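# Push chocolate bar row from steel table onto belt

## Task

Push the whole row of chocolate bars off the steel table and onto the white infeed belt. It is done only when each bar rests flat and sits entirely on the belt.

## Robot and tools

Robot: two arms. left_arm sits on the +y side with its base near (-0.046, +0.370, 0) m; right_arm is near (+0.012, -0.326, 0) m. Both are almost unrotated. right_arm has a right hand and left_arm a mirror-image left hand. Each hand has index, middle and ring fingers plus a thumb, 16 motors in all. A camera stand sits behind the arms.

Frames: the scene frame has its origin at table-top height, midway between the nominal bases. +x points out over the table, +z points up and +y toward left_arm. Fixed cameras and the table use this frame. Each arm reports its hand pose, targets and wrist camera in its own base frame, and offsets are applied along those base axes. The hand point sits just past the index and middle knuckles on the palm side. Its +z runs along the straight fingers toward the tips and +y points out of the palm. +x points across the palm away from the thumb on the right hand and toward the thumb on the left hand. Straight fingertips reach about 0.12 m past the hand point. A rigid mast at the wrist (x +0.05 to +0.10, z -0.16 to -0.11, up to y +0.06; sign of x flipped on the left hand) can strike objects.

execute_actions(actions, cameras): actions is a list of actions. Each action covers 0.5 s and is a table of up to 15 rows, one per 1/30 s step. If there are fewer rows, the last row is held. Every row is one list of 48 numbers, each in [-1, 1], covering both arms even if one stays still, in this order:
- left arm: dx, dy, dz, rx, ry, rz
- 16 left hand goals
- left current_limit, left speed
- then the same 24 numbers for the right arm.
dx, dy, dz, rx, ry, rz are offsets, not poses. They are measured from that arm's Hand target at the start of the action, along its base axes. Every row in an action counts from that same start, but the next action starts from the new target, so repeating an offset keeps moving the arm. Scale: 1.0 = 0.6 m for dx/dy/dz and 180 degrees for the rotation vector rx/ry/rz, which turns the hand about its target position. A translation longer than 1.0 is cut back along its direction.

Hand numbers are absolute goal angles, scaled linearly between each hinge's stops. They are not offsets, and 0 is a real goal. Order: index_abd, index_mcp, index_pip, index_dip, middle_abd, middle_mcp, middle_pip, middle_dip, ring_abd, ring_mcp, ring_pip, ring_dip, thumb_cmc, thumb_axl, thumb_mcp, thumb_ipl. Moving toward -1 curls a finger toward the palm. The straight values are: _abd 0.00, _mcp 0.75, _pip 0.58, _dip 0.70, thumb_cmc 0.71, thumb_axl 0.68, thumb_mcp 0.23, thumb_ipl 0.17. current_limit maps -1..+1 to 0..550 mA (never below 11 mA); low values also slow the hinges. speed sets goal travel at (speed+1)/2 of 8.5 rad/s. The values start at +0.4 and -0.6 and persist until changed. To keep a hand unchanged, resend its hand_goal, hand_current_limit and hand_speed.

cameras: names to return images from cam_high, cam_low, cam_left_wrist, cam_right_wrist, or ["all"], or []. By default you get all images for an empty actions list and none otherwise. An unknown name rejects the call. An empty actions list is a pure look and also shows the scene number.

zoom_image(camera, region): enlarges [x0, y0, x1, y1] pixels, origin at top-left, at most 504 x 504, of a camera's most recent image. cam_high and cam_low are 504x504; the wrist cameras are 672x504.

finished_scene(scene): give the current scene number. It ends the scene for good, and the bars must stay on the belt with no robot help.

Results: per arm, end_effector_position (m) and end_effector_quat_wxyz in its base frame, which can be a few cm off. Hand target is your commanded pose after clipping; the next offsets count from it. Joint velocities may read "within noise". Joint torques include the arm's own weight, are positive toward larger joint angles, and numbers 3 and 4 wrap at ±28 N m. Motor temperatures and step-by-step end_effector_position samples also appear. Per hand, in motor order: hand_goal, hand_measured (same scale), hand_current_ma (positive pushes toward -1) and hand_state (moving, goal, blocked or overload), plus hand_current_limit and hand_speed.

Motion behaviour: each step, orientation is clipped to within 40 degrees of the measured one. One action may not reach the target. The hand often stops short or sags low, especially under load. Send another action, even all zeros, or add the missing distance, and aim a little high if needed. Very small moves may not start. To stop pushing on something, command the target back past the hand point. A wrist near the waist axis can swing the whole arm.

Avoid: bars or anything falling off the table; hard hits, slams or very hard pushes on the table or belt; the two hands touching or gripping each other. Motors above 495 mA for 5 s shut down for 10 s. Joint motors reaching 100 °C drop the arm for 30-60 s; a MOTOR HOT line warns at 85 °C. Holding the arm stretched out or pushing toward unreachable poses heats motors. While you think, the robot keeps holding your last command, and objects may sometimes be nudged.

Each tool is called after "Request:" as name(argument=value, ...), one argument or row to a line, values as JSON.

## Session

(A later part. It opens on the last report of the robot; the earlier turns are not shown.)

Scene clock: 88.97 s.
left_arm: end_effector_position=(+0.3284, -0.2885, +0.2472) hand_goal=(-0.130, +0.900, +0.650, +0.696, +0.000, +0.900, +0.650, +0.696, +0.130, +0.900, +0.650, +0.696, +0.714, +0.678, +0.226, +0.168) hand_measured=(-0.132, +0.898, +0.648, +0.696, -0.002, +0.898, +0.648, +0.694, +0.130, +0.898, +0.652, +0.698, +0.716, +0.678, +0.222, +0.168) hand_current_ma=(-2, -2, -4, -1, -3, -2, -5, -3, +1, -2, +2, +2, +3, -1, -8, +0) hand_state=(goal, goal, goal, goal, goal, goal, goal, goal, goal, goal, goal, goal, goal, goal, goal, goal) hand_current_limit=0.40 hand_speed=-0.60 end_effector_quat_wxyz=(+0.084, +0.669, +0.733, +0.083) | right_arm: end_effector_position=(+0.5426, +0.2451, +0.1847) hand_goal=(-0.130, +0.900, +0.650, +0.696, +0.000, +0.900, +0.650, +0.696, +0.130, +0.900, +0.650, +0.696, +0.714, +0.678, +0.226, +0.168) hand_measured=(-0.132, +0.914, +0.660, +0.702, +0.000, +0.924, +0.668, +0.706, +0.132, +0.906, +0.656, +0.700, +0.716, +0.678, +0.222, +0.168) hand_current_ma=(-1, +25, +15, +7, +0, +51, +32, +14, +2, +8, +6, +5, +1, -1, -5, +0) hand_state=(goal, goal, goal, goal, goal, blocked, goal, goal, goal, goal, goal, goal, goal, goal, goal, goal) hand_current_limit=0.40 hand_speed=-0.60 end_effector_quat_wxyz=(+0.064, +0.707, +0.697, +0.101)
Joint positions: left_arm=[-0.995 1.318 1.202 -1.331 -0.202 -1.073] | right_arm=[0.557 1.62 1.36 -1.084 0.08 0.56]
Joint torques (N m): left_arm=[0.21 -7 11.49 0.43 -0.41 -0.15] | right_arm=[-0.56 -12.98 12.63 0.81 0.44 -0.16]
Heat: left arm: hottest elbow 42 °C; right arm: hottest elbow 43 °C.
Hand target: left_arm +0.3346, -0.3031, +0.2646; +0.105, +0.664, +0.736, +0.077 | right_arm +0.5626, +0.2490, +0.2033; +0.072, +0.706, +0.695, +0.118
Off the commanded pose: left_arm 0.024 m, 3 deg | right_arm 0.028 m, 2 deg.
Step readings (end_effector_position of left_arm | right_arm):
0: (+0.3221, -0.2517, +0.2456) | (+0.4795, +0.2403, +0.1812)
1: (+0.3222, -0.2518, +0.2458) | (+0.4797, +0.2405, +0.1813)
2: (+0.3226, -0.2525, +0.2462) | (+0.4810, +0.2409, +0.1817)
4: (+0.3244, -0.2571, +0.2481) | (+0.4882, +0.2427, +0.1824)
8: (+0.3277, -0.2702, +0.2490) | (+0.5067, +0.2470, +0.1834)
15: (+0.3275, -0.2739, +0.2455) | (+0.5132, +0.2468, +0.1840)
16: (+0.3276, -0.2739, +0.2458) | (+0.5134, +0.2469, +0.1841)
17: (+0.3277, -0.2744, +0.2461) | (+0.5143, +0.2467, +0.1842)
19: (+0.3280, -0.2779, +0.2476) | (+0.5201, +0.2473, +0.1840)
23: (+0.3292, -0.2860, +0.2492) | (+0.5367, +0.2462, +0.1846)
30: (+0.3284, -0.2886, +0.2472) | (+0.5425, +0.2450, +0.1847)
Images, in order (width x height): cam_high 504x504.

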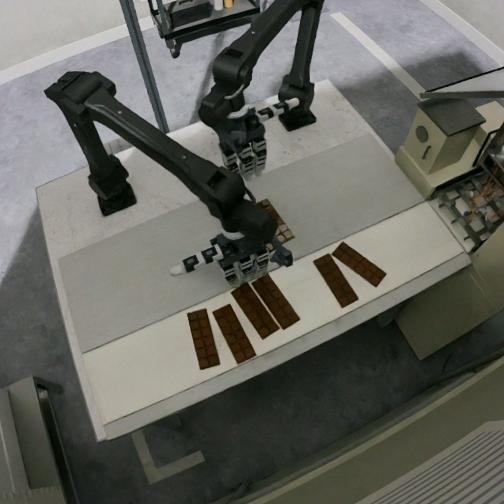

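Request:
execute_actions(
  actions=[
    [[0,0,-0.04,0,0,0,-0.13,0.90,0.65,0.696,0,0.90,0.65,0.696,0.13,0.90,0.65,0.696,0.714,0.678,0.226,0.168,0.4,-0.6,0.025,0,0.002,0,0,0,-0.13,0.90,0.65,0.696,0,0.90,0.65,0.696,0.13,0.90,0.65,0.696,0.714,0.678,0.226,0.168,0.4,-0.6]],
    [[0,0,-0.04,0,0,0,-0.13,0.90,0.65,0.696,0,0.90,0.65,0.696,0.13,0.90,0.65,0.696,0.714,0.678,0.226,0.168,0.4,-0.6,-0.06,0,0,0,0,0,-0.13,0.90,0.65,0.696,0,0.90,0.65,0.696,0.13,0.90,0.65,0.696,0.714,0.678,0.226,0.168,0.4,-0.6]],
    [[0,0,-0.04,0,0,0,-0.13,0.90,0.65,0.696,0,0.90,0.65,0.696,0.13,0.90,0.65,0.696,0.714,0.678,0.226,0.168,0.4,-0.6,-0.03,0,0.08,0,0,0,-0.13,0.90,0.65,0.696,0,0.90,0.65,0.696,0.13,0.90,0.65,0.696,0.714,0.678,0.226,0.168,0.4,-0.6]],
  ],
  cameras=["cam_high"],
)

Request:
zoom_image(
  camera="cam_high",
  region=[160, 140, 370, 350],
)

Scene clock: 91.80 s.
left_arm: end_effector_position=(+0.3348, -0.2981, +0.1944) hand_goal=(-0.130, +0.900, +0.650, +0.696, +0.000, +0.900, +0.650, +0.696, +0.130, +0.900, +0.650, +0.696, +0.714, +0.678, +0.226, +0.168) hand_measured=(-0.132, +0.898, +0.648, +0.696, -0.002, +0.898, +0.648, +0.694, +0.130, +0.898, +0.652, +0.698, +0.716, +0.678, +0.222, +0.168) hand_current_ma=(-2, -2, -4, -1, -3, -2, -5, -3, +1, -2, +2, +2, +3, -1, -8, +0) hand_state=(goal, goal, goal, goal, goal, goal, goal, goal, goal, goal, goal, goal, goal, goal, goal, goal) hand_current_limit=0.40 hand_speed=-0.60 end_effector_quat_wxyz=(+0.101, +0.667, +0.734, +0.079) | right_arm: end_effector_position=(+0.5150, +0.2394, +0.2238) hand_goal=(-0.130, +0.900, +0.650, +0.696, +0.000, +0.900, +0.650, +0.696, +0.130, +0.900, +0.650, +0.696, +0.714, +0.678, +0.226, +0.168) hand_measured=(-0.132, +0.900, +0.652, +0.698, +0.000, +0.900, +0.652, +0.698, +0.132, +0.900, +0.652, +0.698, +0.716, +0.678, +0.222, +0.168) hand_current_ma=(-1, +0, +2, +3, +0, +0, +2, +3, +2, +0, +2, +2, +1, -1, -5, +0) hand_state=(goal, goal, goal, goal, goal, goal, goal, goal, goal, goal, goal, goal, goal, goal, goal, goal) hand_current_limit=0.40 hand_speed=-0.60 end_effector_quat_wxyz=(+0.067, +0.706, +0.698, +0.095)
Joint positions: left_arm=[-0.995 1.357 1.093 -1.149 -0.203 -1.074] | right_arm=[0.58 1.538 1.368 -1.188 0.092 0.581]
Joint torques (N m): left_arm=[0.21 -7.53 7.83 0.95 -0.39 -0.15] | right_arm=[0.73 -13.51 12.66 0.53 0.36 0.07]
Heat: left arm: hottest elbow 42 °C; right arm: hottest elbow 44 °C.
Hand target: left_arm +0.3346, -0.3032, +0.1925; +0.105, +0.664, +0.736, +0.077 | right_arm +0.5236, +0.2492, +0.2527; +0.072, +0.706, +0.695, +0.119
Off the commanded pose: left_arm 0.005 m, 1 deg | right_arm 0.032 m, 3 deg.
Step readings (end_effector_position of left_arm | right_arm):
0: (+0.3284, -0.2884, +0.2472) | (+0.5427, +0.2452, +0.1847)
1: (+0.3284, -0.2884, +0.2472) | (+0.5428, +0.2453, +0.1849)
2: (+0.3286, -0.2889, +0.2473) | (+0.5431, +0.2456, +0.1849)
4: (+0.3304, -0.2916, +0.2477) | (+0.5462, +0.2465, +0.1850)
8: (+0.3338, -0.2968, +0.2474) | (+0.5552, +0.2466, +0.1851)
15: (+0.3345, -0.2979, +0.2450) | (+0.5596, +0.2452, +0.1856)
16: (+0.3345, -0.2977, +0.2446) | (+0.5596, +0.2452, +0.1856)
17: (+0.3347, -0.2980, +0.2433) | (+0.5596, +0.2452, +0.1856)
19: (+0.3351, -0.2987, +0.2380) | (+0.5582, +0.2454, +0.1860)
23: (+0.3338, -0.2966, +0.2237) | (+0.5485, +0.2441, +0.1859)
30: (+0.3345, -0.2977, +0.2177) | (+0.5432, +0.2447, +0.1907)
31: (+0.3346, -0.2979, +0.2176) | (+0.5431, +0.2449, +0.1911)
32: (+0.3349, -0.2983, +0.2166) | (+0.5420, +0.2450, +0.1917)
34: (+0.3355, -0.2992, +0.2125) | (+0.5358, +0.2436, +0.1935)
38: (+0.3341, -0.2971, +0.2002) | (+0.5233, +0.2406, +0.2067)
45: (+0.3346, -0.2978, +0.1943) | (+0.5156, +0.2396, +0.2239)
Images, in order (width x height): cam_high 504x504.

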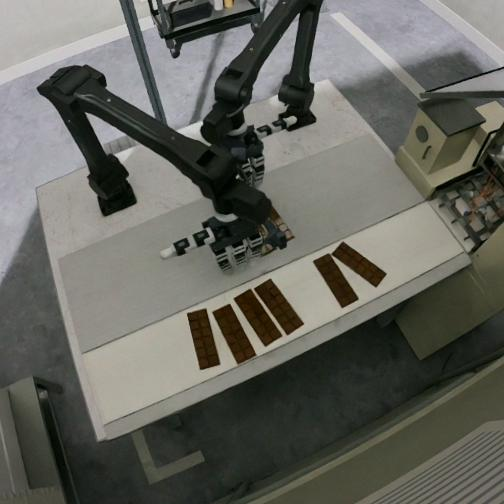

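Scaled by 2.400 from the camera's 504x504 image, which has a finer 720x720 frame.

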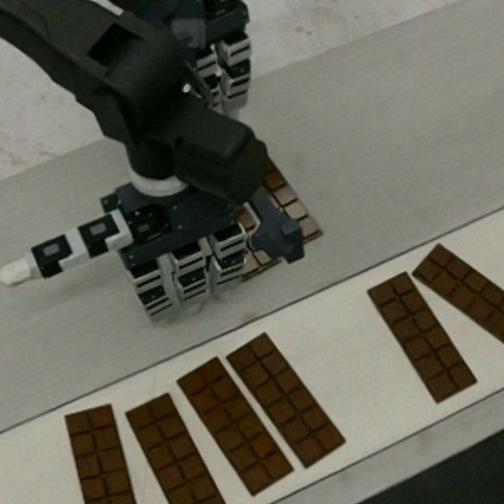

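Request:
execute_actions(
  actions=[
    [[0,0,-0.01,0,0,0,-0.13,0.90,0.65,0.696,0,0.90,0.65,0.696,0.13,0.90,0.65,0.696,0.714,0.678,0.226,0.168,0.4,-0.6,0,-0.12,0.05,0,0,0,-0.13,0.90,0.65,0.696,0,0.90,0.65,0.696,0.13,0.90,0.65,0.696,0.714,0.678,0.226,0.168,0.4,-0.6]],
    [[0,0,-0.01,0,0,0,-0.13,0.90,0.65,0.696,0,0.90,0.65,0.696,0.13,0.90,0.65,0.696,0.714,0.678,0.226,0.168,0.4,-0.6,-0.05,-0.16,0.02,0,0,0,-0.13,0.90,0.65,0.696,0,0.90,0.65,0.696,0.13,0.90,0.65,0.696,0.714,0.678,0.226,0.168,0.4,-0.6]],
    [[0,0,0,0,0,0,-0.13,0.90,0.65,0.696,0,0.90,0.65,0.696,0.13,0.90,0.65,0.696,0.714,0.678,0.226,0.168,0.4,-0.6,-0.08,-0.12,0,0,0,0,-0.13,0.90,0.65,0.696,0,0.90,0.65,0.696,0.13,0.90,0.65,0.696,0.714,0.678,0.226,0.168,0.4,-0.6]],
  ],
  cameras=["cam_high"],
)

Request:
zoom_image(
  camera="cam_high",
  region=[180, 140, 320, 280],
)

Request:
zoom_image(
  camera="cam_high",
  region=[180, 230, 320, 370],
)

Scene clock: 94.90 s.
left_arm: end_effector_position=(+0.3350, -0.2984, +0.1844) hand_goal=(-0.130, +0.900, +0.650, +0.696, +0.000, +0.900, +0.650, +0.696, +0.130, +0.900, +0.650, +0.696, +0.714, +0.678, +0.226, +0.168) hand_measured=(-0.132, +0.898, +0.648, +0.696, -0.002, +0.898, +0.648, +0.694, +0.130, +0.898, +0.652, +0.698, +0.716, +0.678, +0.222, +0.168) hand_current_ma=(-2, -2, -4, -1, -3, -2, -5, -3, +1, -2, +2, +2, +3, -1, -8, +0) hand_state=(goal, goal, goal, goal, goal, goal, goal, goal, goal, goal, goal, goal, goal, goal, goal, goal) hand_current_limit=0.40 hand_speed=-0.60 end_effector_quat_wxyz=(+0.103, +0.667, +0.734, +0.078) | right_arm: end_effector_position=(+0.4465, +0.0122, +0.2920) hand_goal=(-0.130, +0.900, +0.650, +0.696, +0.000, +0.900, +0.650, +0.696, +0.130, +0.900, +0.650, +0.696, +0.714, +0.678, +0.226, +0.168) hand_measured=(-0.130, +0.900, +0.652, +0.698, +0.000, +0.900, +0.652, +0.698, +0.130, +0.900, +0.652, +0.698, +0.716, +0.678, +0.222, +0.168) hand_current_ma=(+0, -1, +1, +2, +0, -1, +2, +3, +0, -1, +1, +2, +1, -1, -5, +0) hand_state=(goal, goal, goal, goal, goal, goal, goal, goal, goal, goal, goal, goal, goal, goal, goal, goal) hand_current_limit=0.40 hand_speed=-0.60 end_effector_quat_wxyz=(+0.072, +0.706, +0.694, +0.120)
Joint positions: left_arm=[-0.995 1.363 1.07 -1.116 -0.203 -1.074] | right_arm=[0.083 1.117 1.138 -1.314 -0.041 0.107]
Joint torques (N m): left_arm=[0.26 -7.36 7.65 0.96 -0.39 -0.15] | right_arm=[-0.5 -6.48 9.37 0.64 -0.01 -0.14]
Heat: left arm: hottest elbow 42 °C; right arm: hottest elbow 43 °C.
Hand target: left_arm +0.3346, -0.3031, +0.1805; +0.105, +0.664, +0.736, +0.077 | right_arm +0.4455, +0.0093, +0.2944; +0.071, +0.706, +0.695, +0.118
Off the commanded pose: left_arm 0.006 m, 0 deg | right_arm 0.004 m, 0 deg.
Step readings (end_effector_position of left_arm | right_arm):
0: (+0.3348, -0.2981, +0.1944) | (+0.5149, +0.2394, +0.2238)
1: (+0.3348, -0.2981, +0.1944) | (+0.5149, +0.2394, +0.2237)
2: (+0.3348, -0.2982, +0.1943) | (+0.5145, +0.2382, +0.2239)
4: (+0.3352, -0.2988, +0.1938) | (+0.5141, +0.2314, +0.2268)
8: (+0.3350, -0.2985, +0.1918) | (+0.5204, +0.1950, +0.2490)
15: (+0.3350, -0.2984, +0.1911) | (+0.5207, +0.1698, +0.2735)
16: (+0.3350, -0.2984, +0.1911) | (+0.5205, +0.1705, +0.2733)
17: (+0.3350, -0.2985, +0.1909) | (+0.5201, +0.1681, +0.2713)
19: (+0.3353, -0.2988, +0.1898) | (+0.5143, +0.1591, +0.2665)
23: (+0.3349, -0.2983, +0.1864) | (+0.4986, +0.1053, +0.2674)
30: (+0.3349, -0.2983, +0.1843) | (+0.4937, +0.0772, +0.2928)
31: (+0.3350, -0.2984, +0.1844) | (+0.4936, +0.0779, +0.2933)
32: (+0.3350, -0.2984, +0.1844) | (+0.4921, +0.0761, +0.2911)
34: (+0.3350, -0.2984, +0.1844) | (+0.4827, +0.0681, +0.2835)
38: (+0.3350, -0.2984, +0.1844) | (+0.4551, +0.0253, +0.2745)
45: (+0.3350, -0.2984, +0.1844) | (+0.4459, +0.0091, +0.2917)
Images, in order (width x height): cam_high 504x504.

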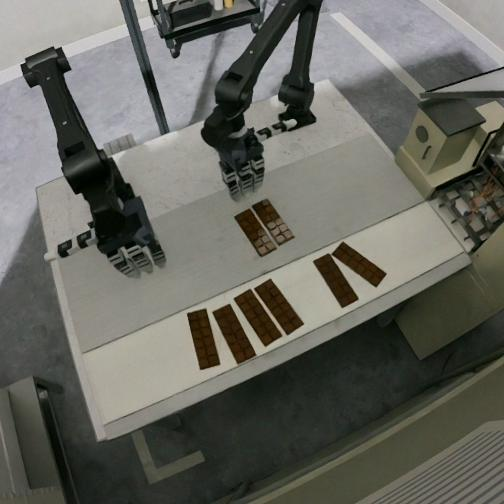

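Scaled by 3.600 from the camera's 504x504 image, which has a finer 720x720 frame.

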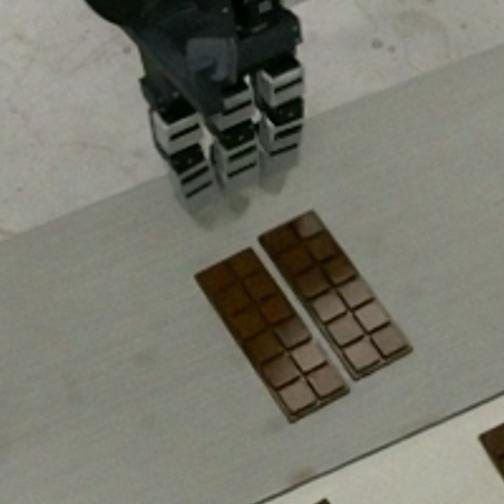

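Scaled by 3.600 from the camera's 504x504 image, which has a finer 720x720 frame.

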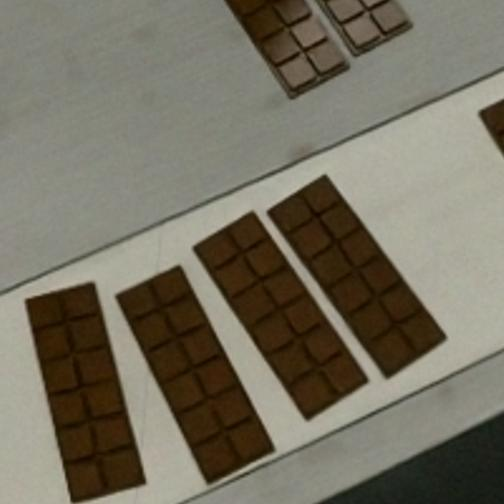

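Request:
execute_actions(
  actions=[
    [[0.035,0,-0.008,0,0,0,-0.13,0.90,0.65,0.696,0,0.90,0.65,0.696,0.13,0.90,0.65,0.696,0.714,0.678,0.226,0.168,0.4,-0.6,0.13,0.125,-0.01,0,0,0,-0.13,-0.2,-0.3,0.3,0,0.90,0.65,0.696,0.13,-0.2,-0.3,0.3,0.714,0.678,0.226,0.168,0.4,-0.6]],
    [[0.045,0,0.018,0,0,0,-0.13,0.90,0.65,0.696,0,0.90,0.65,0.696,0.13,0.90,0.65,0.696,0.714,0.678,0.226,0.168,0.4,-0.6,0.13,0.125,-0.03,0,0,0,-0.13,-0.2,-0.3,0.3,0,0.90,0.65,0.696,0.13,-0.2,-0.3,0.3,0.714,0.678,0.226,0.168,0.4,-0.6]],
    [[0.045,0,0.002,0,0,0,-0.13,0.90,0.65,0.696,0,0.90,0.65,0.696,0.13,0.90,0.65,0.696,0.714,0.678,0.226,0.168,0.4,-0.6,0.14,0,-0.02,0,0,0,-0.13,-0.2,-0.3,0.3,0,0.90,0.65,0.696,0.13,-0.2,-0.3,0.3,0.714,0.678,0.226,0.168,0.4,-0.6]],
  ],
  cameras=["cam_high", "cam_right_wrist"],
)

Request:
zoom_image(
  camera="cam_high",
  region=[180, 150, 390, 360],
)

Scene clock: 99.23 s.
left_arm: end_effector_position=(+0.3953, -0.2924, +0.1735) hand_goal=(-0.130, +0.900, +0.650, +0.696, +0.000, +0.900, +0.650, +0.696, +0.130, +0.900, +0.650, +0.696, +0.714, +0.678, +0.226, +0.168) hand_measured=(-0.132, +0.902, +0.652, +0.696, -0.002, +0.902, +0.652, +0.696, +0.130, +0.902, +0.652, +0.698, +0.716, +0.678, +0.222, +0.168) hand_current_ma=(-2, +2, +1, +0, -2, +3, +4, +1, +1, +2, +4, +3, +3, -1, -8, +0) hand_state=(goal, goal, goal, goal, goal, goal, goal, goal, goal, goal, goal, goal, goal, goal, goal, goal) hand_current_limit=0.40 hand_speed=-0.60 end_effector_quat_wxyz=(+0.091, +0.664, +0.738, +0.078) | right_arm: end_effector_position=(+0.6736, +0.1534, +0.2270) hand_goal=(-0.130, -0.200, -0.300, +0.300, +0.000, +0.900, +0.650, +0.696, +0.130, -0.200, -0.300, +0.300, +0.714, +0.678, +0.226, +0.168) hand_measured=(-0.130, -0.184, -0.294, +0.302, +0.000, +0.900, +0.652, +0.698, +0.130, -0.182, -0.294, +0.302, +0.716, +0.678, +0.222, +0.168) hand_current_ma=(+0, +33, +7, +3, +0, +0, +2, +3, +0, +39, +6, +2, +2, -1, -5, +0) hand_state=(goal, goal, goal, goal, goal, goal, goal, goal, goal, goal, goal, goal, goal, goal, goal, goal) hand_current_limit=0.40 hand_speed=-0.60 end_effector_quat_wxyz=(+0.061, +0.712, +0.693, +0.096)
Joint positions: left_arm=[-0.866 1.463 1.148 -1.094 -0.179 -0.956] | right_arm=[0.3 1.82 1.741 -1.264 0.021 0.324]
Joint torques (N m): left_arm=[1.61 -8.53 11.1 0.32 -0.32 0.12] | right_arm=[0.44 -18.02 13.18 0.65 0.15 -0.14]
Heat: left arm: hottest elbow 42 °C; right arm: hottest elbow 43 °C.
Hand target: left_arm +0.4096, -0.3032, +0.1878; +0.105, +0.664, +0.736, +0.077 | right_arm +0.6855, +0.1593, +0.2585; +0.071, +0.706, +0.695, +0.118
Off the commanded pose: left_arm 0.023 m, 2 deg | right_arm 0.034 m, 3 deg.
Step readings (end_effector_position of left_arm | right_arm):
0: (+0.3350, -0.2984, +0.1844) | (+0.4465, +0.0123, +0.2920)
1: (+0.3350, -0.2985, +0.1844) | (+0.4466, +0.0122, +0.2918)
2: (+0.3352, -0.2988, +0.1842) | (+0.4473, +0.0135, +0.2898)
4: (+0.3368, -0.2999, +0.1822) | (+0.4542, +0.0245, +0.2853)
8: (+0.3431, -0.2980, +0.1751) | (+0.4848, +0.0722, +0.2646)
15: (+0.3472, -0.2954, +0.1707) | (+0.5028, +0.0867, +0.2404)
16: (+0.3473, -0.2954, +0.1707) | (+0.5035, +0.0864, +0.2419)
17: (+0.3482, -0.2948, +0.1704) | (+0.5065, +0.0877, +0.2452)
19: (+0.3511, -0.2941, +0.1698) | (+0.5215, +0.0952, +0.2545)
23: (+0.3631, -0.2910, +0.1710) | (+0.5642, +0.1385, +0.2629)
30: (+0.3694, -0.2904, +0.1721) | (+0.5836, +0.1616, +0.2298)
31: (+0.3698, -0.2906, +0.1723) | (+0.5845, +0.1612, +0.2277)
32: (+0.3711, -0.2907, +0.1725) | (+0.5878, +0.1598, +0.2269)
34: (+0.3756, -0.2930, +0.1731) | (+0.6045, +0.1606, +0.2316)
38: (+0.3887, -0.2927, +0.1736) | (+0.6499, +0.1580, +0.2415)
45: (+0.3948, -0.2917, +0.1738) | (+0.6712, +0.1522, +0.2253)
Images, in order (width x height): cam_high 504x504, cam_right_wrist 672x504.

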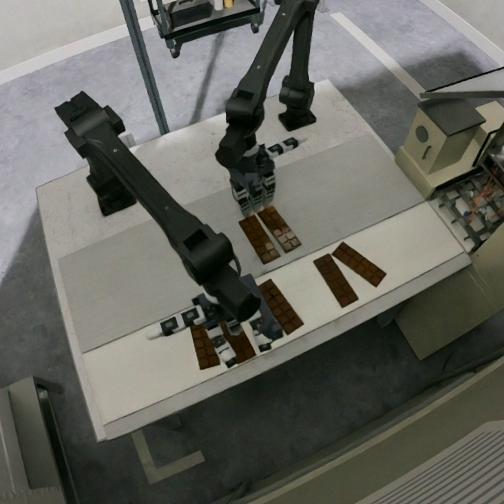

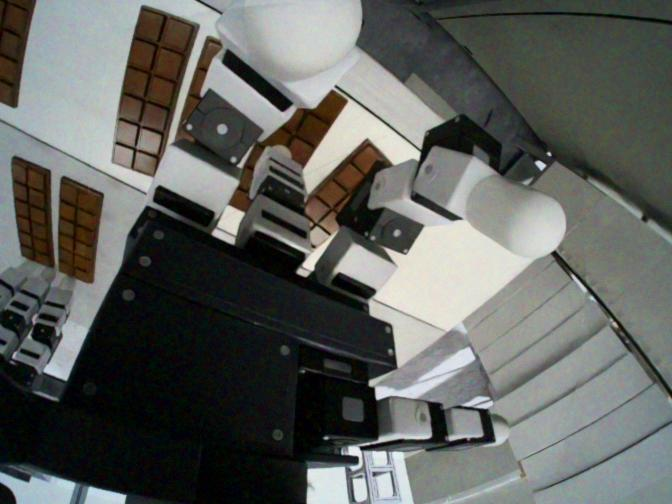

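Scaled by 2.400 from the camera's 504x504 image, which has a finer 720x720 frame.

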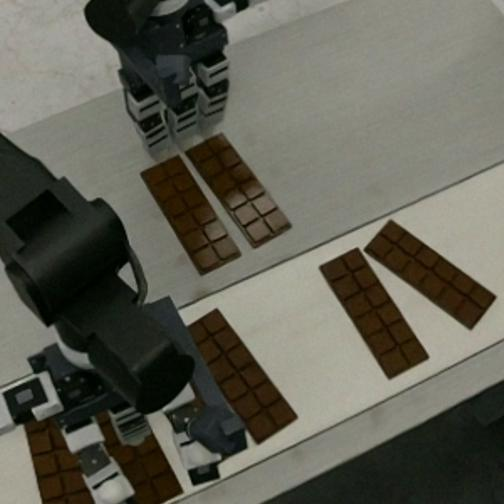

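Request:
execute_actions(
  actions=[
    [[0.045,0.001,-0.005,0,0,0,-0.13,0.90,0.65,0.696,0,0.90,0.65,0.696,0.13,0.90,0.65,0.696,0.714,0.678,0.226,0.168,0.4,-0.6,0,0,-0.055,0,0,0,-0.13,-0.2,-0.3,0.3,0,0.90,0.65,0.696,0.13,-0.2,-0.3,0.3,0.714,0.678,0.226,0.168,0.4,-0.6]],
    [[0.045,0.001,0,0,0,0,-0.13,0.90,0.65,0.696,0,0.90,0.65,0.696,0.13,0.90,0.65,0.696,0.714,0.678,0.226,0.168,0.4,-0.6,0,0,-0.03,0,0,0,-0.13,-0.2,-0.3,0.3,0,0.90,0.65,0.696,0.13,-0.2,-0.3,0.3,0.714,0.678,0.226,0.168,0.4,-0.6]],
    [[0.045,0.001,0,0,0,0,-0.13,0.90,0.65,0.696,0,0.90,0.65,0.696,0.13,0.90,0.65,0.696,0.714,0.678,0.226,0.168,0.4,-0.6,0,0,-0.008,0,0,0,-0.13,-0.2,-0.3,0.3,0,0.90,0.65,0.696,0.13,-0.2,-0.3,0.3,0.714,0.678,0.226,0.168,0.4,-0.6]],
  ],
  cameras=["cam_high", "cam_right_wrist"],
)

Request:
zoom_image(
  camera="cam_high",
  region=[180, 170, 390, 380],
)

Scene clock: 102.43 s.
left_arm: end_effector_position=(+0.4727, -0.2923, +0.1733) hand_goal=(-0.130, +0.900, +0.650, +0.696, +0.000, +0.900, +0.650, +0.696, +0.130, +0.900, +0.650, +0.696, +0.714, +0.678, +0.226, +0.168) hand_measured=(-0.130, +0.912, +0.658, +0.698, +0.000, +0.902, +0.652, +0.696, +0.132, +0.906, +0.654, +0.698, +0.716, +0.678, +0.222, +0.168) hand_current_ma=(-1, +31, +18, +4, +0, +4, +4, +1, +1, +12, +6, +3, +3, -1, -8, +0) hand_state=(goal, goal, goal, goal, goal, goal, goal, goal, goal, goal, goal, goal, goal, goal, goal, goal) hand_current_limit=0.40 hand_speed=-0.60 end_effector_quat_wxyz=(+0.090, +0.665, +0.738, +0.076) | right_arm: end_effector_position=(+0.6811, +0.1558, +0.1996) hand_goal=(-0.130, -0.200, -0.300, +0.300, +0.000, +0.900, +0.650, +0.696, +0.130, -0.200, -0.300, +0.300, +0.714, +0.678, +0.226, +0.168) hand_measured=(-0.130, -0.184, -0.294, +0.302, +0.000, +0.900, +0.652, +0.698, +0.130, -0.182, -0.294, +0.302, +0.716, +0.678, +0.222, +0.168) hand_current_ma=(+0, +33, +7, +3, +0, -1, +1, +2, +0, +39, +6, +2, +2, -1, -5, +0) hand_state=(goal, goal, goal, goal, goal, goal, goal, goal, goal, goal, goal, goal, goal, goal, goal, goal) hand_current_limit=0.40 hand_speed=-0.60 end_effector_quat_wxyz=(+0.067, +0.710, +0.692, +0.109)
Joint positions: left_arm=[-0.741 1.595 1.299 -1.094 -0.153 -0.831] | right_arm=[0.3 1.834 1.678 -1.159 0.02 0.324]
Joint torques (N m): left_arm=[1.55 -9.93 11.21 0.69 -0.32 0.11] | right_arm=[0.56 -17.96 8.85 1.74 0.15 -0.12]
Heat: left arm: hottest elbow 43 °C; right arm: hottest elbow 44 °C.
Hand target: left_arm +0.4906, -0.3012, +0.1847; +0.105, +0.664, +0.736, +0.078 | right_arm +0.6855, +0.1593, +0.2027; +0.071, +0.706, +0.695, +0.118
Off the commanded pose: left_arm 0.023 m, 2 deg | right_arm 0.006 m, 1 deg.
Step readings (end_effector_position of left_arm | right_arm):
0: (+0.3953, -0.2924, +0.1735) | (+0.6736, +0.1534, +0.2270)
1: (+0.3955, -0.2924, +0.1737) | (+0.6736, +0.1534, +0.2270)
2: (+0.3962, -0.2927, +0.1736) | (+0.6736, +0.1535, +0.2270)
4: (+0.4008, -0.2939, +0.1732) | (+0.6754, +0.1540, +0.2281)
8: (+0.4139, -0.2924, +0.1733) | (+0.6808, +0.1557, +0.2299)
15: (+0.4199, -0.2911, +0.1734) | (+0.6802, +0.1555, +0.2239)
16: (+0.4200, -0.2913, +0.1732) | (+0.6802, +0.1556, +0.2233)
17: (+0.4215, -0.2908, +0.1732) | (+0.6807, +0.1557, +0.2225)
19: (+0.4259, -0.2931, +0.1730) | (+0.6813, +0.1559, +0.2196)
23: (+0.4396, -0.2929, +0.1733) | (+0.6799, +0.1554, +0.2088)
30: (+0.4458, -0.2917, +0.1732) | (+0.6802, +0.1556, +0.2016)
31: (+0.4460, -0.2917, +0.1732) | (+0.6803, +0.1556, +0.2016)
32: (+0.4476, -0.2913, +0.1732) | (+0.6806, +0.1557, +0.2018)
34: (+0.4524, -0.2935, +0.1731) | (+0.6814, +0.1559, +0.2020)
38: (+0.4661, -0.2941, +0.1733) | (+0.6812, +0.1559, +0.2002)
45: (+0.4725, -0.2920, +0.1733) | (+0.6811, +0.1558, +0.1996)
Images, in order (width x height): cam_high 504x504, cam_right_wrist 672x504.

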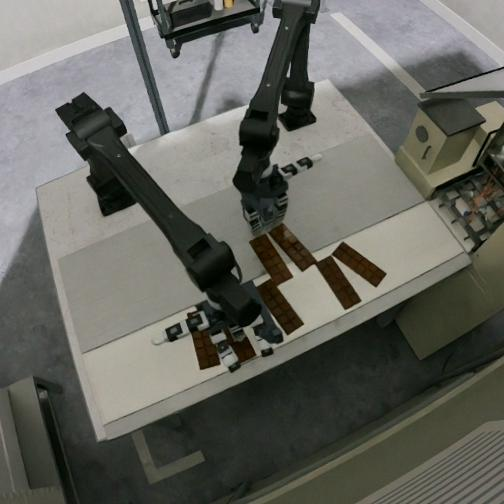

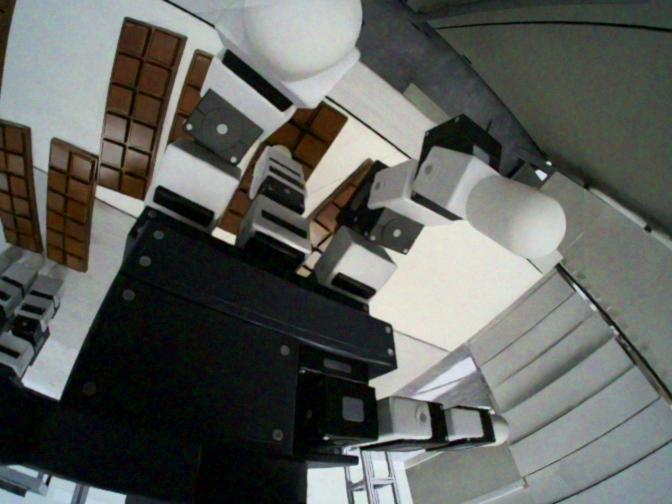

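Scaled by 2.400 from the camera's 504x504 image, which has a finer 720x720 frame.

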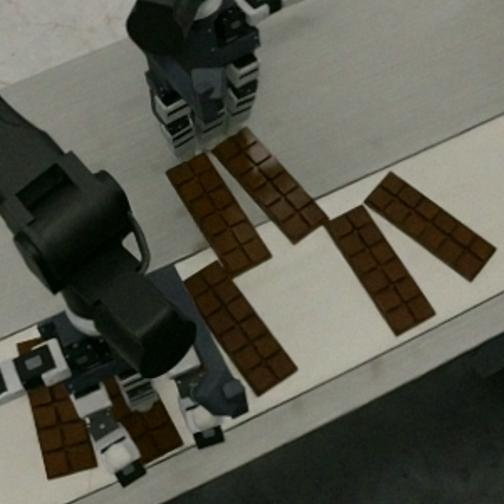

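Request:
execute_actions(
  actions=[
    [[0.01,0.0,0,0,0,-0.04,-0.13,0.90,0.65,0.696,0,0.90,0.65,0.696,0.13,0.90,0.65,0.696,0.714,0.678,0.226,0.168,0.4,-0.6,0,0,-0.01,0,0,0,-0.13,-0.2,-0.3,0.3,0,0.90,0.65,0.696,0.13,-0.2,-0.3,0.3,0.714,0.678,0.226,0.168,0.4,-0.6]],
    [[0.02,0.003,0,0,0,0,-0.13,0.90,0.65,0.696,0,0.90,0.65,0.696,0.13,0.90,0.65,0.696,0.714,0.678,0.226,0.168,0.4,-0.6,-0.03,0,-0.004,0,0,0,-0.13,-0.2,-0.3,0.3,0,0.90,0.65,0.696,0.13,-0.2,-0.3,0.3,0.714,0.678,0.226,0.168,0.4,-0.6]],
  ],
  cameras=["cam_high", "cam_right_wrist"],
)

Request:
zoom_image(
  camera="cam_high",
  region=[180, 170, 390, 380],
)

Scene clock: 106.27 s.
left_arm: end_effector_position=(+0.4866, -0.2944, +0.1719) hand_goal=(-0.130, +0.900, +0.650, +0.696, +0.000, +0.900, +0.650, +0.696, +0.130, +0.900, +0.650, +0.696, +0.714, +0.678, +0.226, +0.168) hand_measured=(-0.140, +0.924, +0.666, +0.702, -0.004, +0.906, +0.654, +0.696, +0.130, +0.902, +0.652, +0.698, +0.716, +0.678, +0.222, +0.168) hand_current_ma=(-17, +67, +40, +13, -5, +11, +5, +1, +0, +3, +4, +3, +3, -1, -8, +0) hand_state=(goal, blocked, goal, goal, goal, goal, goal, goal, goal, goal, goal, goal, goal, goal, goal, goal) hand_current_limit=0.40 hand_speed=-0.60 end_effector_quat_wxyz=(+0.089, +0.712, +0.694, +0.064) | right_arm: end_effector_position=(+0.6716, +0.1540, +0.1992) hand_goal=(-0.130, -0.200, -0.300, +0.300, +0.000, +0.900, +0.650, +0.696, +0.130, -0.200, -0.300, +0.300, +0.714, +0.678, +0.226, +0.168) hand_measured=(-0.130, -0.184, -0.294, +0.302, -0.008, +0.880, +0.638, +0.690, +0.130, -0.182, -0.294, +0.302, +0.716, +0.678, +0.222, +0.168) hand_current_ma=(+0, +33, +7, +3, -10, -42, -20, -7, +0, +39, +6, +2, +2, -1, -5, +0) hand_state=(goal, goal, goal, goal, goal, goal, goal, goal, goal, goal, goal, goal, goal, goal, goal, goal) hand_current_limit=0.40 hand_speed=-0.60 end_effector_quat_wxyz=(+0.073, +0.709, +0.691, +0.121)
Joint positions: left_arm=[-0.7 1.595 1.3 -1.085 -0.11 -0.664] | right_arm=[0.302 1.795 1.613 -1.107 0.02 0.324]
Joint torques (N m): left_arm=[2.08 -10.23 10.82 1.33 -0.47 0.18] | right_arm=[0.79 -17.38 7.69 1.32 0.24 -0.06]
Heat: left arm: hottest elbow 44 °C; right arm: hottest elbow 44 °C.
Hand target: left_arm +0.5087, -0.2996, +0.1848; +0.110, +0.709, +0.693, +0.071 | right_arm +0.6676, +0.1592, +0.1945; +0.071, +0.706, +0.695, +0.119
Off the commanded pose: left_arm 0.026 m, 3 deg | right_arm 0.008 m, 1 deg.
Step readings (end_effector_position of left_arm | right_arm):
0: (+0.4727, -0.2924, +0.1733) | (+0.6811, +0.1558, +0.1996)
1: (+0.4727, -0.2926, +0.1733) | (+0.6811, +0.1558, +0.1996)
2: (+0.4729, -0.2935, +0.1730) | (+0.6811, +0.1558, +0.1994)
4: (+0.4739, -0.2954, +0.1722) | (+0.6814, +0.1559, +0.1989)
8: (+0.4784, -0.2967, +0.1718) | (+0.6822, +0.1562, +0.1991)
15: (+0.4809, -0.2990, +0.1719) | (+0.6825, +0.1563, +0.1991)
16: (+0.4811, -0.2991, +0.1719) | (+0.6824, +0.1562, +0.1988)
17: (+0.4812, -0.2994, +0.1718) | (+0.6820, +0.1561, +0.1979)
19: (+0.4820, -0.2987, +0.1716) | (+0.6794, +0.1553, +0.1988)
23: (+0.4848, -0.2959, +0.1718) | (+0.6728, +0.1535, +0.1990)
30: (+0.4865, -0.2943, +0.1719) | (+0.6716, +0.1540, +0.1991)
Images, in order (width x height): cam_high 504x504, cam_right_wrist 672x504.

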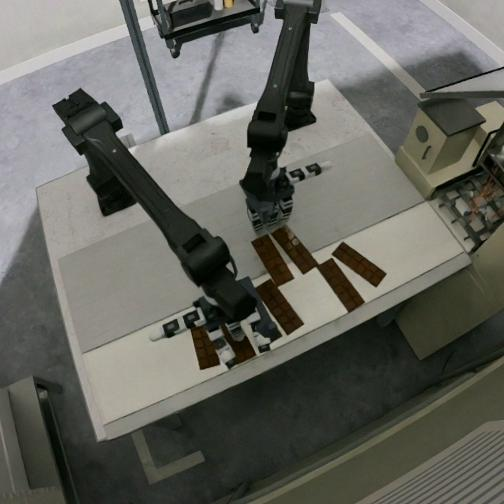

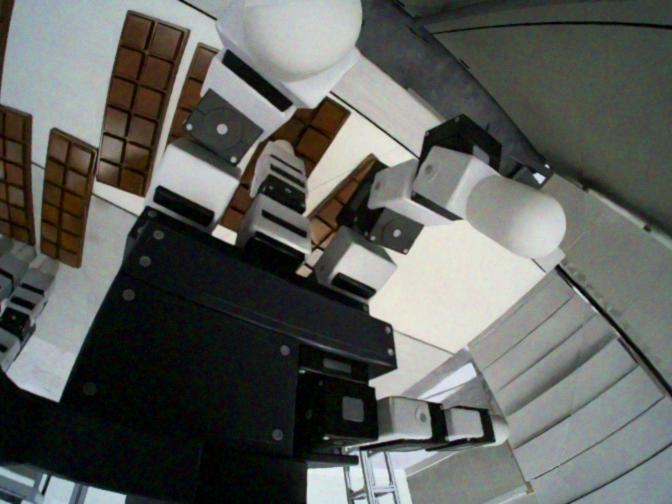

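Scaled by 2.400 from the camera's 504x504 image, which has a finer 720x720 frame.

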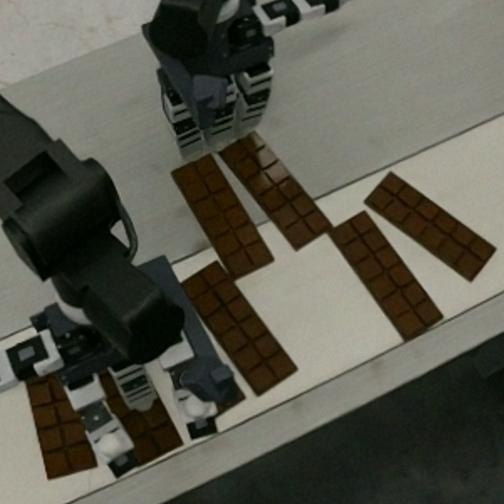

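Request:
execute_actions(
  actions=[
    [[-0.01,0,0.02,0,0,0,-0.13,0.90,0.65,0.696,0,0.90,0.65,0.696,0.13,0.90,0.65,0.696,0.714,0.678,0.226,0.168,0.4,-0.6,-0.022,0,-0.003,0,0,0,-0.13,-0.2,-0.3,0.3,0,0.90,0.65,0.696,0.13,-0.2,-0.3,0.3,0.714,0.678,0.226,0.168,0.4,-0.6]],
    [[-0.01,0,0.06,0,0,0,0,0.90,0.65,0.696,0,0.1,-0.1,0.5,0.13,-0.2,-0.3,0.3,0.714,0.678,0.226,0.168,0.4,-0.6,0,0,0.06,0,0,0,-0.13,-0.2,-0.3,0.3,0,0.90,0.65,0.696,0.13,-0.2,-0.3,0.3,0.714,0.678,0.226,0.168,0.4,-0.6]],
    [[0,0,0.02,0,0,0,0,0.90,0.65,0.696,0,-0.2,-0.3,0.3,0.13,-0.2,-0.3,0.3,0.714,0.678,0.226,0.168,0.4,-0.6,0.002,0.215,0,0,0,0,-0.13,-0.2,-0.3,0.3,0,0.90,0.65,0.696,0.13,-0.2,-0.3,0.3,0.714,0.678,0.226,0.168,0.4,-0.6]],
  ],
  cameras=["cam_high"],
)

Request:
zoom_image(
  camera="cam_high",
  region=[180, 190, 390, 400],
)

Scene clock: 113.57 s.
left_arm: end_effector_position=(+0.4843, -0.2908, +0.2056) hand_goal=(+0.000, +0.900, +0.650, +0.696, +0.000, -0.200, -0.300, +0.300, +0.130, -0.200, -0.300, +0.300, +0.714, +0.678, +0.226, +0.168) hand_measured=(-0.002, +0.900, +0.652, +0.700, -0.004, -0.180, -0.294, +0.302, +0.130, -0.182, -0.294, +0.304, +0.716, +0.678, +0.222, +0.168) hand_current_ma=(-4, +1, +3, +5, -5, +57, +12, +5, +0, +48, +13, +5, +3, -1, -8, +0) hand_state=(goal, goal, goal, goal, goal, blocked, goal, goal, goal, goal, goal, goal, goal, goal, goal, goal) hand_current_limit=0.40 hand_speed=-0.60 end_effector_quat_wxyz=(+0.078, +0.713, +0.694, +0.067) | right_arm: end_effector_position=(+0.6418, +0.2812, +0.2011) hand_goal=(-0.130, -0.200, -0.300, +0.300, +0.000, +0.900, +0.650, +0.696, +0.130, -0.200, -0.300, +0.300, +0.714, +0.678, +0.226, +0.168) hand_measured=(-0.130, -0.184, -0.294, +0.302, -0.002, +0.898, +0.648, +0.694, +0.130, -0.182, -0.294, +0.302, +0.716, +0.678, +0.222, +0.168) hand_current_ma=(+0, +33, +7, +3, -2, -1, -2, -2, +0, +39, +6, +2, +2, -1, -5, +0) hand_state=(goal, goal, goal, goal, goal, goal, goal, goal, goal, goal, goal, goal, goal, goal, goal, goal) hand_current_limit=0.40 hand_speed=-0.60 end_effector_quat_wxyz=(+0.067, +0.702, +0.702, +0.101)
Joint positions: left_arm=[-0.7 1.575 1.371 -1.197 -0.118 -0.663] | right_arm=[0.52 1.878 1.752 -1.214 0.075 0.512]
Joint torques (N m): left_arm=[0.79 -11.34 7.75 0.68 -0.33 -0.02] | right_arm=[0.32 -18.37 13.24 0.64 0.33 0.05]
Heat: left arm: hottest elbow 44 °C; right arm: hottest elbow 43 °C.
Hand target: left_arm +0.4845, -0.2909, +0.2051; +0.078, +0.713, +0.694, +0.067 (last step not sent: back at the drive's target) | right_arm +0.6555, +0.2883, +0.2284; +0.071, +0.706, +0.695, +0.118
Off the commanded pose: left_arm 0.042 m, 4 deg | right_arm 0.032 m, 2 deg.
led back after a hold (left arm): the arm was led back toward your command in small steps, so it may still be short of it.
led back after a hold (right arm): the arm was led back toward your command in small steps, so it may still be short of it.
Step readings (end_effector_position of left_arm | right_arm):
0: (+0.4866, -0.2944, +0.1719) | (+0.6715, +0.1539, +0.1990)
1: (+0.4866, -0.2944, +0.1719) | (+0.6714, +0.1539, +0.1988)
2: (+0.4866, -0.2944, +0.1719) | (+0.6710, +0.1543, +0.1987)
4: (+0.4867, -0.2945, +0.1720) | (+0.6681, +0.1551, +0.1991)
8: (+0.4866, -0.2944, +0.1722) | (+0.6609, +0.1543, +0.1988)
15: (+0.4866, -0.2944, +0.1723) | (+0.6594, +0.1542, +0.1986)
16: (+0.4865, -0.2943, +0.1724) | (+0.6594, +0.1542, +0.1986)
17: (+0.4855, -0.2938, +0.1729) | (+0.6592, +0.1541, +0.1990)
19: (+0.4827, -0.2919, +0.1750) | (+0.6565, +0.1532, +0.1980)
23: (+0.4851, -0.2917, +0.1888) | (+0.6490, +0.1511, +0.1964)
30: (+0.4874, -0.2934, +0.2050) | (+0.6462, +0.1505, +0.1960)
31: (+0.4874, -0.2934, +0.2053) | (+0.6461, +0.1505, +0.1960) HELD (not all sent) right_arm
32: (+0.4870, -0.2930, +0.2052) | (+0.6461, +0.1505, +0.1960) HELD (not all sent) left_arm
34: (+0.4868, -0.2928, +0.2050) | (+0.6457, +0.1514, +0.1961) HELD (not all sent) left_arm
38: (+0.4866, -0.2927, +0.2050) | (+0.6421, +0.1713, +0.1974)
43: (+0.4845, -0.2909, +0.2056) | (+0.6375, +0.2540, +0.2025) HELD (not all sent) left_arm
45: (+0.4845, -0.2909, +0.2060) | (+0.6334, +0.2851, +0.2034) HELD (not all sent) left_arm
HELD (not all sent) left_arm: steps 32 to 35 and 43 to 45.
HELD (not all sent) right_arm: step 31.
pose unreachable (left arm): on one or more control steps of this call, first in action 2 (counted from 0), this arm could not follow its commanded pose, so it was not sent that pose on those steps. It may still have moved: this result reports where it is.
cause: moving toward the commanded pose would bring a part of the arm too close to another arm (a part of this arm just beyond joint 6 (wrist roll) and a part of the right arm just beyond its joint 4 (wrist pitch), along the way the arms are being sent, or toward where that arm still pushes).
pose unreachable (right arm): on one or more control steps of this call, first in action 2 (counted from 0), this arm could not follow its commanded pose, so it was not sent that pose on those steps. It may still have moved: this result reports where it is.
cause: moving toward the commanded pose would bring a part of the arm too close to another arm (a part of this arm just beyond joint 4 (wrist pitch) and a part of the left arm just beyond its joint 6 (wrist roll), along the way the arms are being sent, or toward where that arm still pushes).
Images, in order (width x height): cam_high 504x504.

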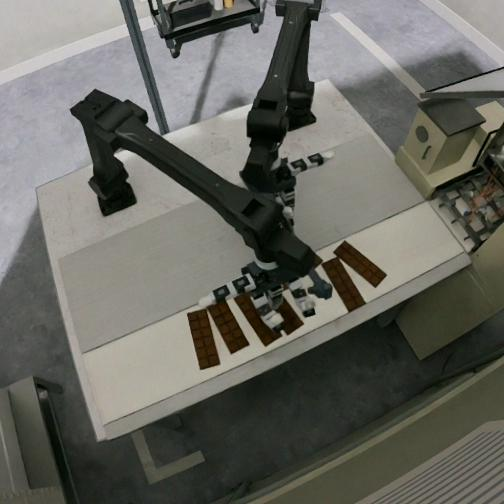

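Scaled by 2.400 from the camera's 504x504 image, which has a finer 720x720 frame.

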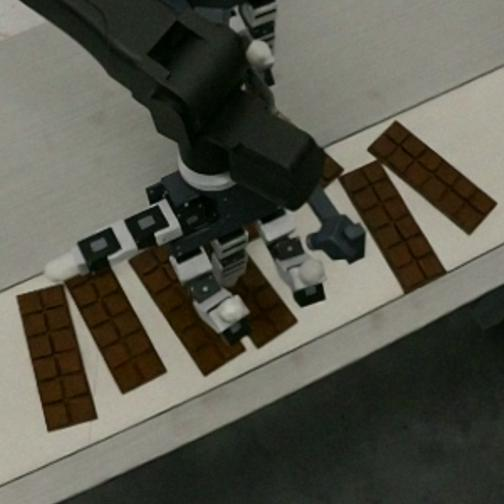

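Request:
execute_actions(
  actions=[
    [[-0.1,0.06,0.03,0,0,0,0,0.90,0.65,0.696,0,-0.2,-0.3,0.3,0.13,-0.2,-0.3,0.3,0.714,0.678,0.226,0.168,0.4,-0.6,0.01,0,-0.03,0,0,0,-0.13,-0.2,-0.3,0.3,0,0.90,0.65,0.696,0.13,-0.2,-0.3,0.3,0.714,0.678,0.226,0.168,0.4,-0.6]],
    [[-0.1,0.06,0.03,0,0,0,0,0.90,0.65,0.696,0,-0.2,-0.3,0.3,0.13,-0.2,-0.3,0.3,0.714,0.678,0.226,0.168,0.4,-0.6,0,0,-0.025,0,0,0,-0.13,-0.2,-0.3,0.3,0,0.90,0.65,0.696,0.13,-0.2,-0.3,0.3,0.714,0.678,0.226,0.168,0.4,-0.6]],
  ],
  cameras=["cam_high", "cam_right_wrist"],
)

Request:
zoom_image(
  camera="cam_high",
  region=[180, 190, 390, 400],
)

Scene clock: 116.17 s.
left_arm: end_effector_position=(+0.3680, -0.2176, +0.2403) hand_goal=(+0.000, +0.900, +0.650, +0.696, +0.000, -0.200, -0.300, +0.300, +0.130, -0.200, -0.300, +0.300, +0.714, +0.678, +0.226, +0.168) hand_measured=(-0.002, +0.898, +0.652, +0.698, -0.004, -0.182, -0.294, +0.302, +0.130, -0.184, -0.294, +0.304, +0.716, +0.678, +0.222, +0.168) hand_current_ma=(-3, -3, +2, +5, -4, +51, +12, +5, +0, +42, +13, +5, +2, -1, -8, +0) hand_state=(goal, goal, goal, goal, goal, goal, goal, goal, goal, goal, goal, goal, goal, goal, goal, goal) hand_current_limit=0.40 hand_speed=-0.60 end_effector_quat_wxyz=(+0.081, +0.714, +0.692, +0.067) | right_arm: end_effector_position=(+0.6490, +0.2851, +0.1990) hand_goal=(-0.130, -0.200, -0.300, +0.300, +0.000, +0.900, +0.650, +0.696, +0.130, -0.200, -0.300, +0.300, +0.714, +0.678, +0.226, +0.168) hand_measured=(-0.130, -0.184, -0.294, +0.302, +0.010, +0.922, +0.666, +0.704, +0.130, -0.182, -0.294, +0.302, +0.716, +0.678, +0.222, +0.168) hand_current_ma=(+0, +33, +7, +3, +13, +48, +31, +11, +0, +39, +6, +2, +2, -1, -5, +0) hand_state=(goal, goal, goal, goal, goal, blocked, goal, goal, goal, goal, goal, goal, goal, goal, goal, goal) hand_current_limit=0.40 hand_speed=-0.60 end_effector_quat_wxyz=(+0.069, +0.702, +0.701, +0.107)
Joint positions: left_arm=[-0.755 1.203 1.091 -1.289 -0.127 -0.714] | right_arm=[0.52 1.894 1.765 -1.198 0.076 0.512]
Joint torques (N m): left_arm=[0.09 -6.71 8.18 0.16 -0.42 -0.16] | right_arm=[0.09 -17.08 10.15 1.98 0.31 0.05]
Heat: left arm: hottest elbow 44 °C; right arm: hottest elbow 44 °C.
Hand target: left_arm +0.3645, -0.2188, +0.2410; +0.078, +0.713, +0.694, +0.067 | right_arm +0.6615, +0.2882, +0.1954; +0.071, +0.706, +0.695, +0.118
Off the commanded pose: left_arm 0.004 m, 0 deg | right_arm 0.013 m, 2 deg.
Step readings (end_effector_position of left_arm | right_arm):
0: (+0.4843, -0.2908, +0.2056) | (+0.6418, +0.2812, +0.2011)
1: (+0.4839, -0.2904, +0.2047) | (+0.6418, +0.2812, +0.2011)
2: (+0.4811, -0.2880, +0.2029) | (+0.6418, +0.2812, +0.2008)
4: (+0.4690, -0.2781, +0.1968) | (+0.6425, +0.2816, +0.1996)
8: (+0.4388, -0.2559, +0.1961) | (+0.6451, +0.2830, +0.1986)
15: (+0.4298, -0.2530, +0.2217) | (+0.6458, +0.2834, +0.1984)
16: (+0.4293, -0.2530, +0.2220) | (+0.6458, +0.2834, +0.1984)
17: (+0.4265, -0.2516, +0.2207) | (+0.6459, +0.2834, +0.1982)
19: (+0.4135, -0.2441, +0.2164) | (+0.6467, +0.2839, +0.1987)
23: (+0.3810, -0.2229, +0.2188) | (+0.6484, +0.2848, +0.1989)
30: (+0.3688, -0.2185, +0.2407) | (+0.6490, +0.2851, +0.1990)
Images, in order (width x height): cam_high 504x504, cam_right_wrist 672x504.

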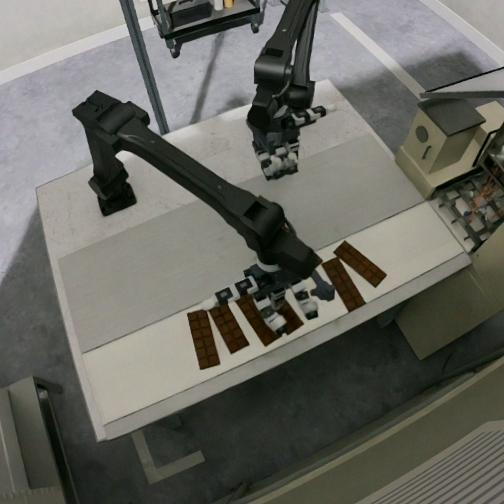

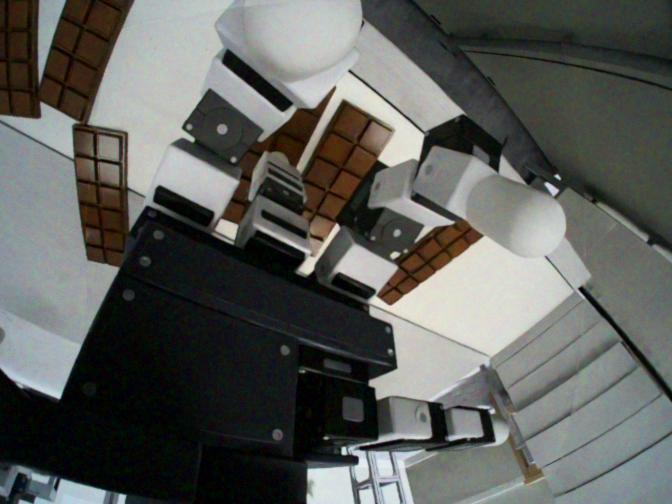

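Scaled by 2.400 from the camera's 504x504 image, which has a finer 720x720 frame.

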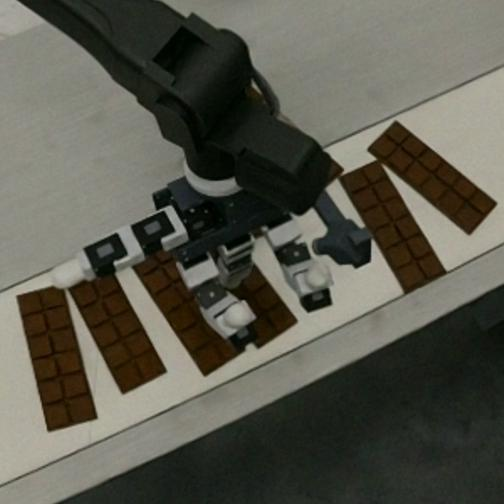

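Request:
execute_actions(
  actions=[
    [[0,0,0,0,0,0,0,0.90,0.65,0.696,0,-0.2,-0.3,0.3,0.13,-0.2,-0.3,0.3,0.714,0.678,0.226,0.168,0.4,-0.6,0,-0.035,-0.004,0,0,0,-0.13,-0.2,-0.3,0.3,0,0.90,0.65,0.696,0.13,-0.2,-0.3,0.3,0.714,0.678,0.226,0.168,0.4,-0.6]],
  ],
  cameras=["cam_high", "cam_right_wrist"],
)

Request:
zoom_image(
  camera="cam_high",
  region=[180, 190, 390, 400],
)

Scene clock: 117.83 s.
left_arm: end_effector_position=(+0.3680, -0.2175, +0.2402) hand_goal=(+0.000, +0.900, +0.650, +0.696, +0.000, -0.200, -0.300, +0.300, +0.130, -0.200, -0.300, +0.300, +0.714, +0.678, +0.226, +0.168) hand_measured=(-0.002, +0.898, +0.652, +0.698, -0.004, -0.182, -0.294, +0.302, +0.130, -0.184, -0.294, +0.304, +0.716, +0.678, +0.222, +0.168) hand_current_ma=(-3, -3, +2, +5, -4, +51, +12, +5, +0, +42, +13, +5, +2, -1, -8, +0) hand_state=(goal, goal, goal, goal, goal, goal, goal, goal, goal, goal, goal, goal, goal, goal, goal, goal) hand_current_limit=0.40 hand_speed=-0.60 end_effector_quat_wxyz=(+0.081, +0.714, +0.693, +0.067) | right_arm: end_effector_position=(+0.6546, +0.2765, +0.1986) hand_goal=(-0.130, -0.200, -0.300, +0.300, +0.000, +0.900, +0.650, +0.696, +0.130, -0.200, -0.300, +0.300, +0.714, +0.678, +0.226, +0.168) hand_measured=(-0.130, -0.184, -0.294, +0.302, -0.016, +0.932, +0.676, +0.708, +0.130, -0.182, -0.294, +0.302, +0.716, +0.678, +0.222, +0.168) hand_current_ma=(+0, +33, +7, +3, -22, +78, +52, +20, +0, +39, +6, +2, +2, -1, -5, +0) hand_state=(goal, goal, goal, goal, goal, blocked, blocked, goal, goal, goal, goal, goal, goal, goal, goal, goal) hand_current_limit=0.40 hand_speed=-0.60 end_effector_quat_wxyz=(+0.066, +0.705, +0.697, +0.117)
Joint positions: left_arm=[-0.755 1.203 1.091 -1.289 -0.127 -0.714] | right_arm=[0.501 1.887 1.75 -1.172 0.062 0.504]
Joint torques (N m): left_arm=[0.03 -6.59 8.18 0.16 -0.42 -0.16] | right_arm=[-0.97 -18.55 7.87 1.83 0.55 -0.17]
Heat: left arm: hottest elbow 44 °C; right arm: hottest elbow 44 °C.
Hand target: left_arm +0.3645, -0.2188, +0.2410; +0.078, +0.713, +0.694, +0.067 | right_arm +0.6616, +0.2673, +0.1933; +0.072, +0.706, +0.695, +0.119
Off the commanded pose: left_arm 0.004 m, 0 deg | right_arm 0.013 m, 1 deg.
Step readings (end_effector_position of left_arm | right_arm):
0: (+0.3680, -0.2176, +0.2402) | (+0.6490, +0.2851, +0.1990)
1: (+0.3680, -0.2176, +0.2402) | (+0.6490, +0.2851, +0.1990)
2: (+0.3680, -0.2176, +0.2402) | (+0.6496, +0.2846, +0.1992)
4: (+0.3680, -0.2176, +0.2402) | (+0.6524, +0.2816, +0.1990)
8: (+0.3680, -0.2175, +0.2402) | (+0.6540, +0.2783, +0.1987)
15: (+0.3680, -0.2175, +0.2402) | (+0.6546, +0.2764, +0.1983)
Images, in order (width x height): cam_high 504x504, cam_right_wrist 672x504.

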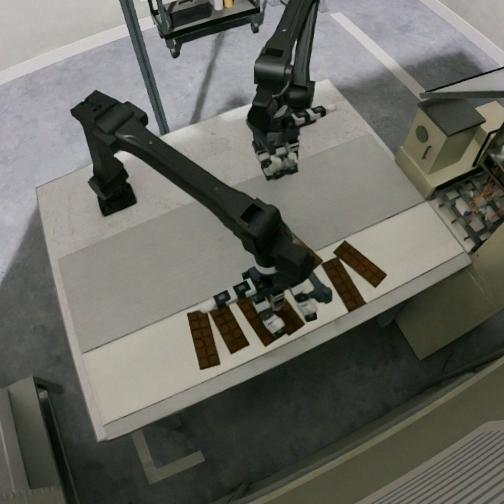

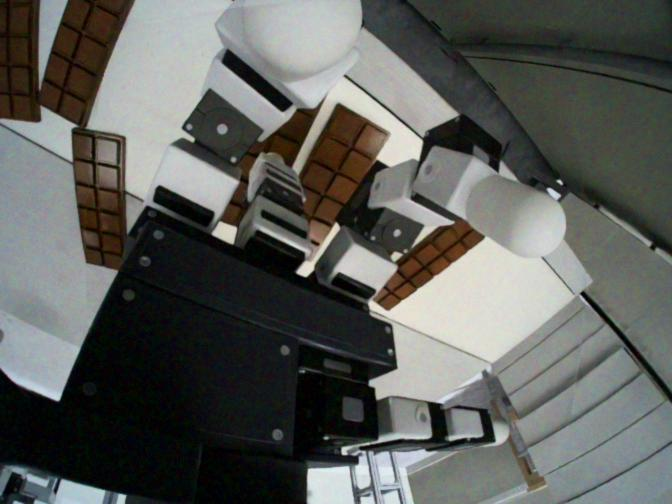

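Scaled by 2.400 from the camera's 504x504 image, which has a finer 720x720 frame.

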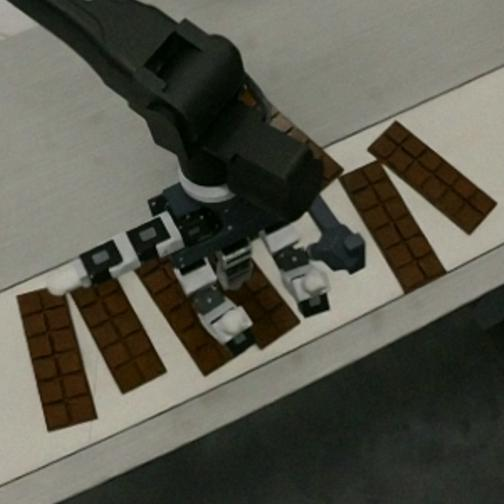

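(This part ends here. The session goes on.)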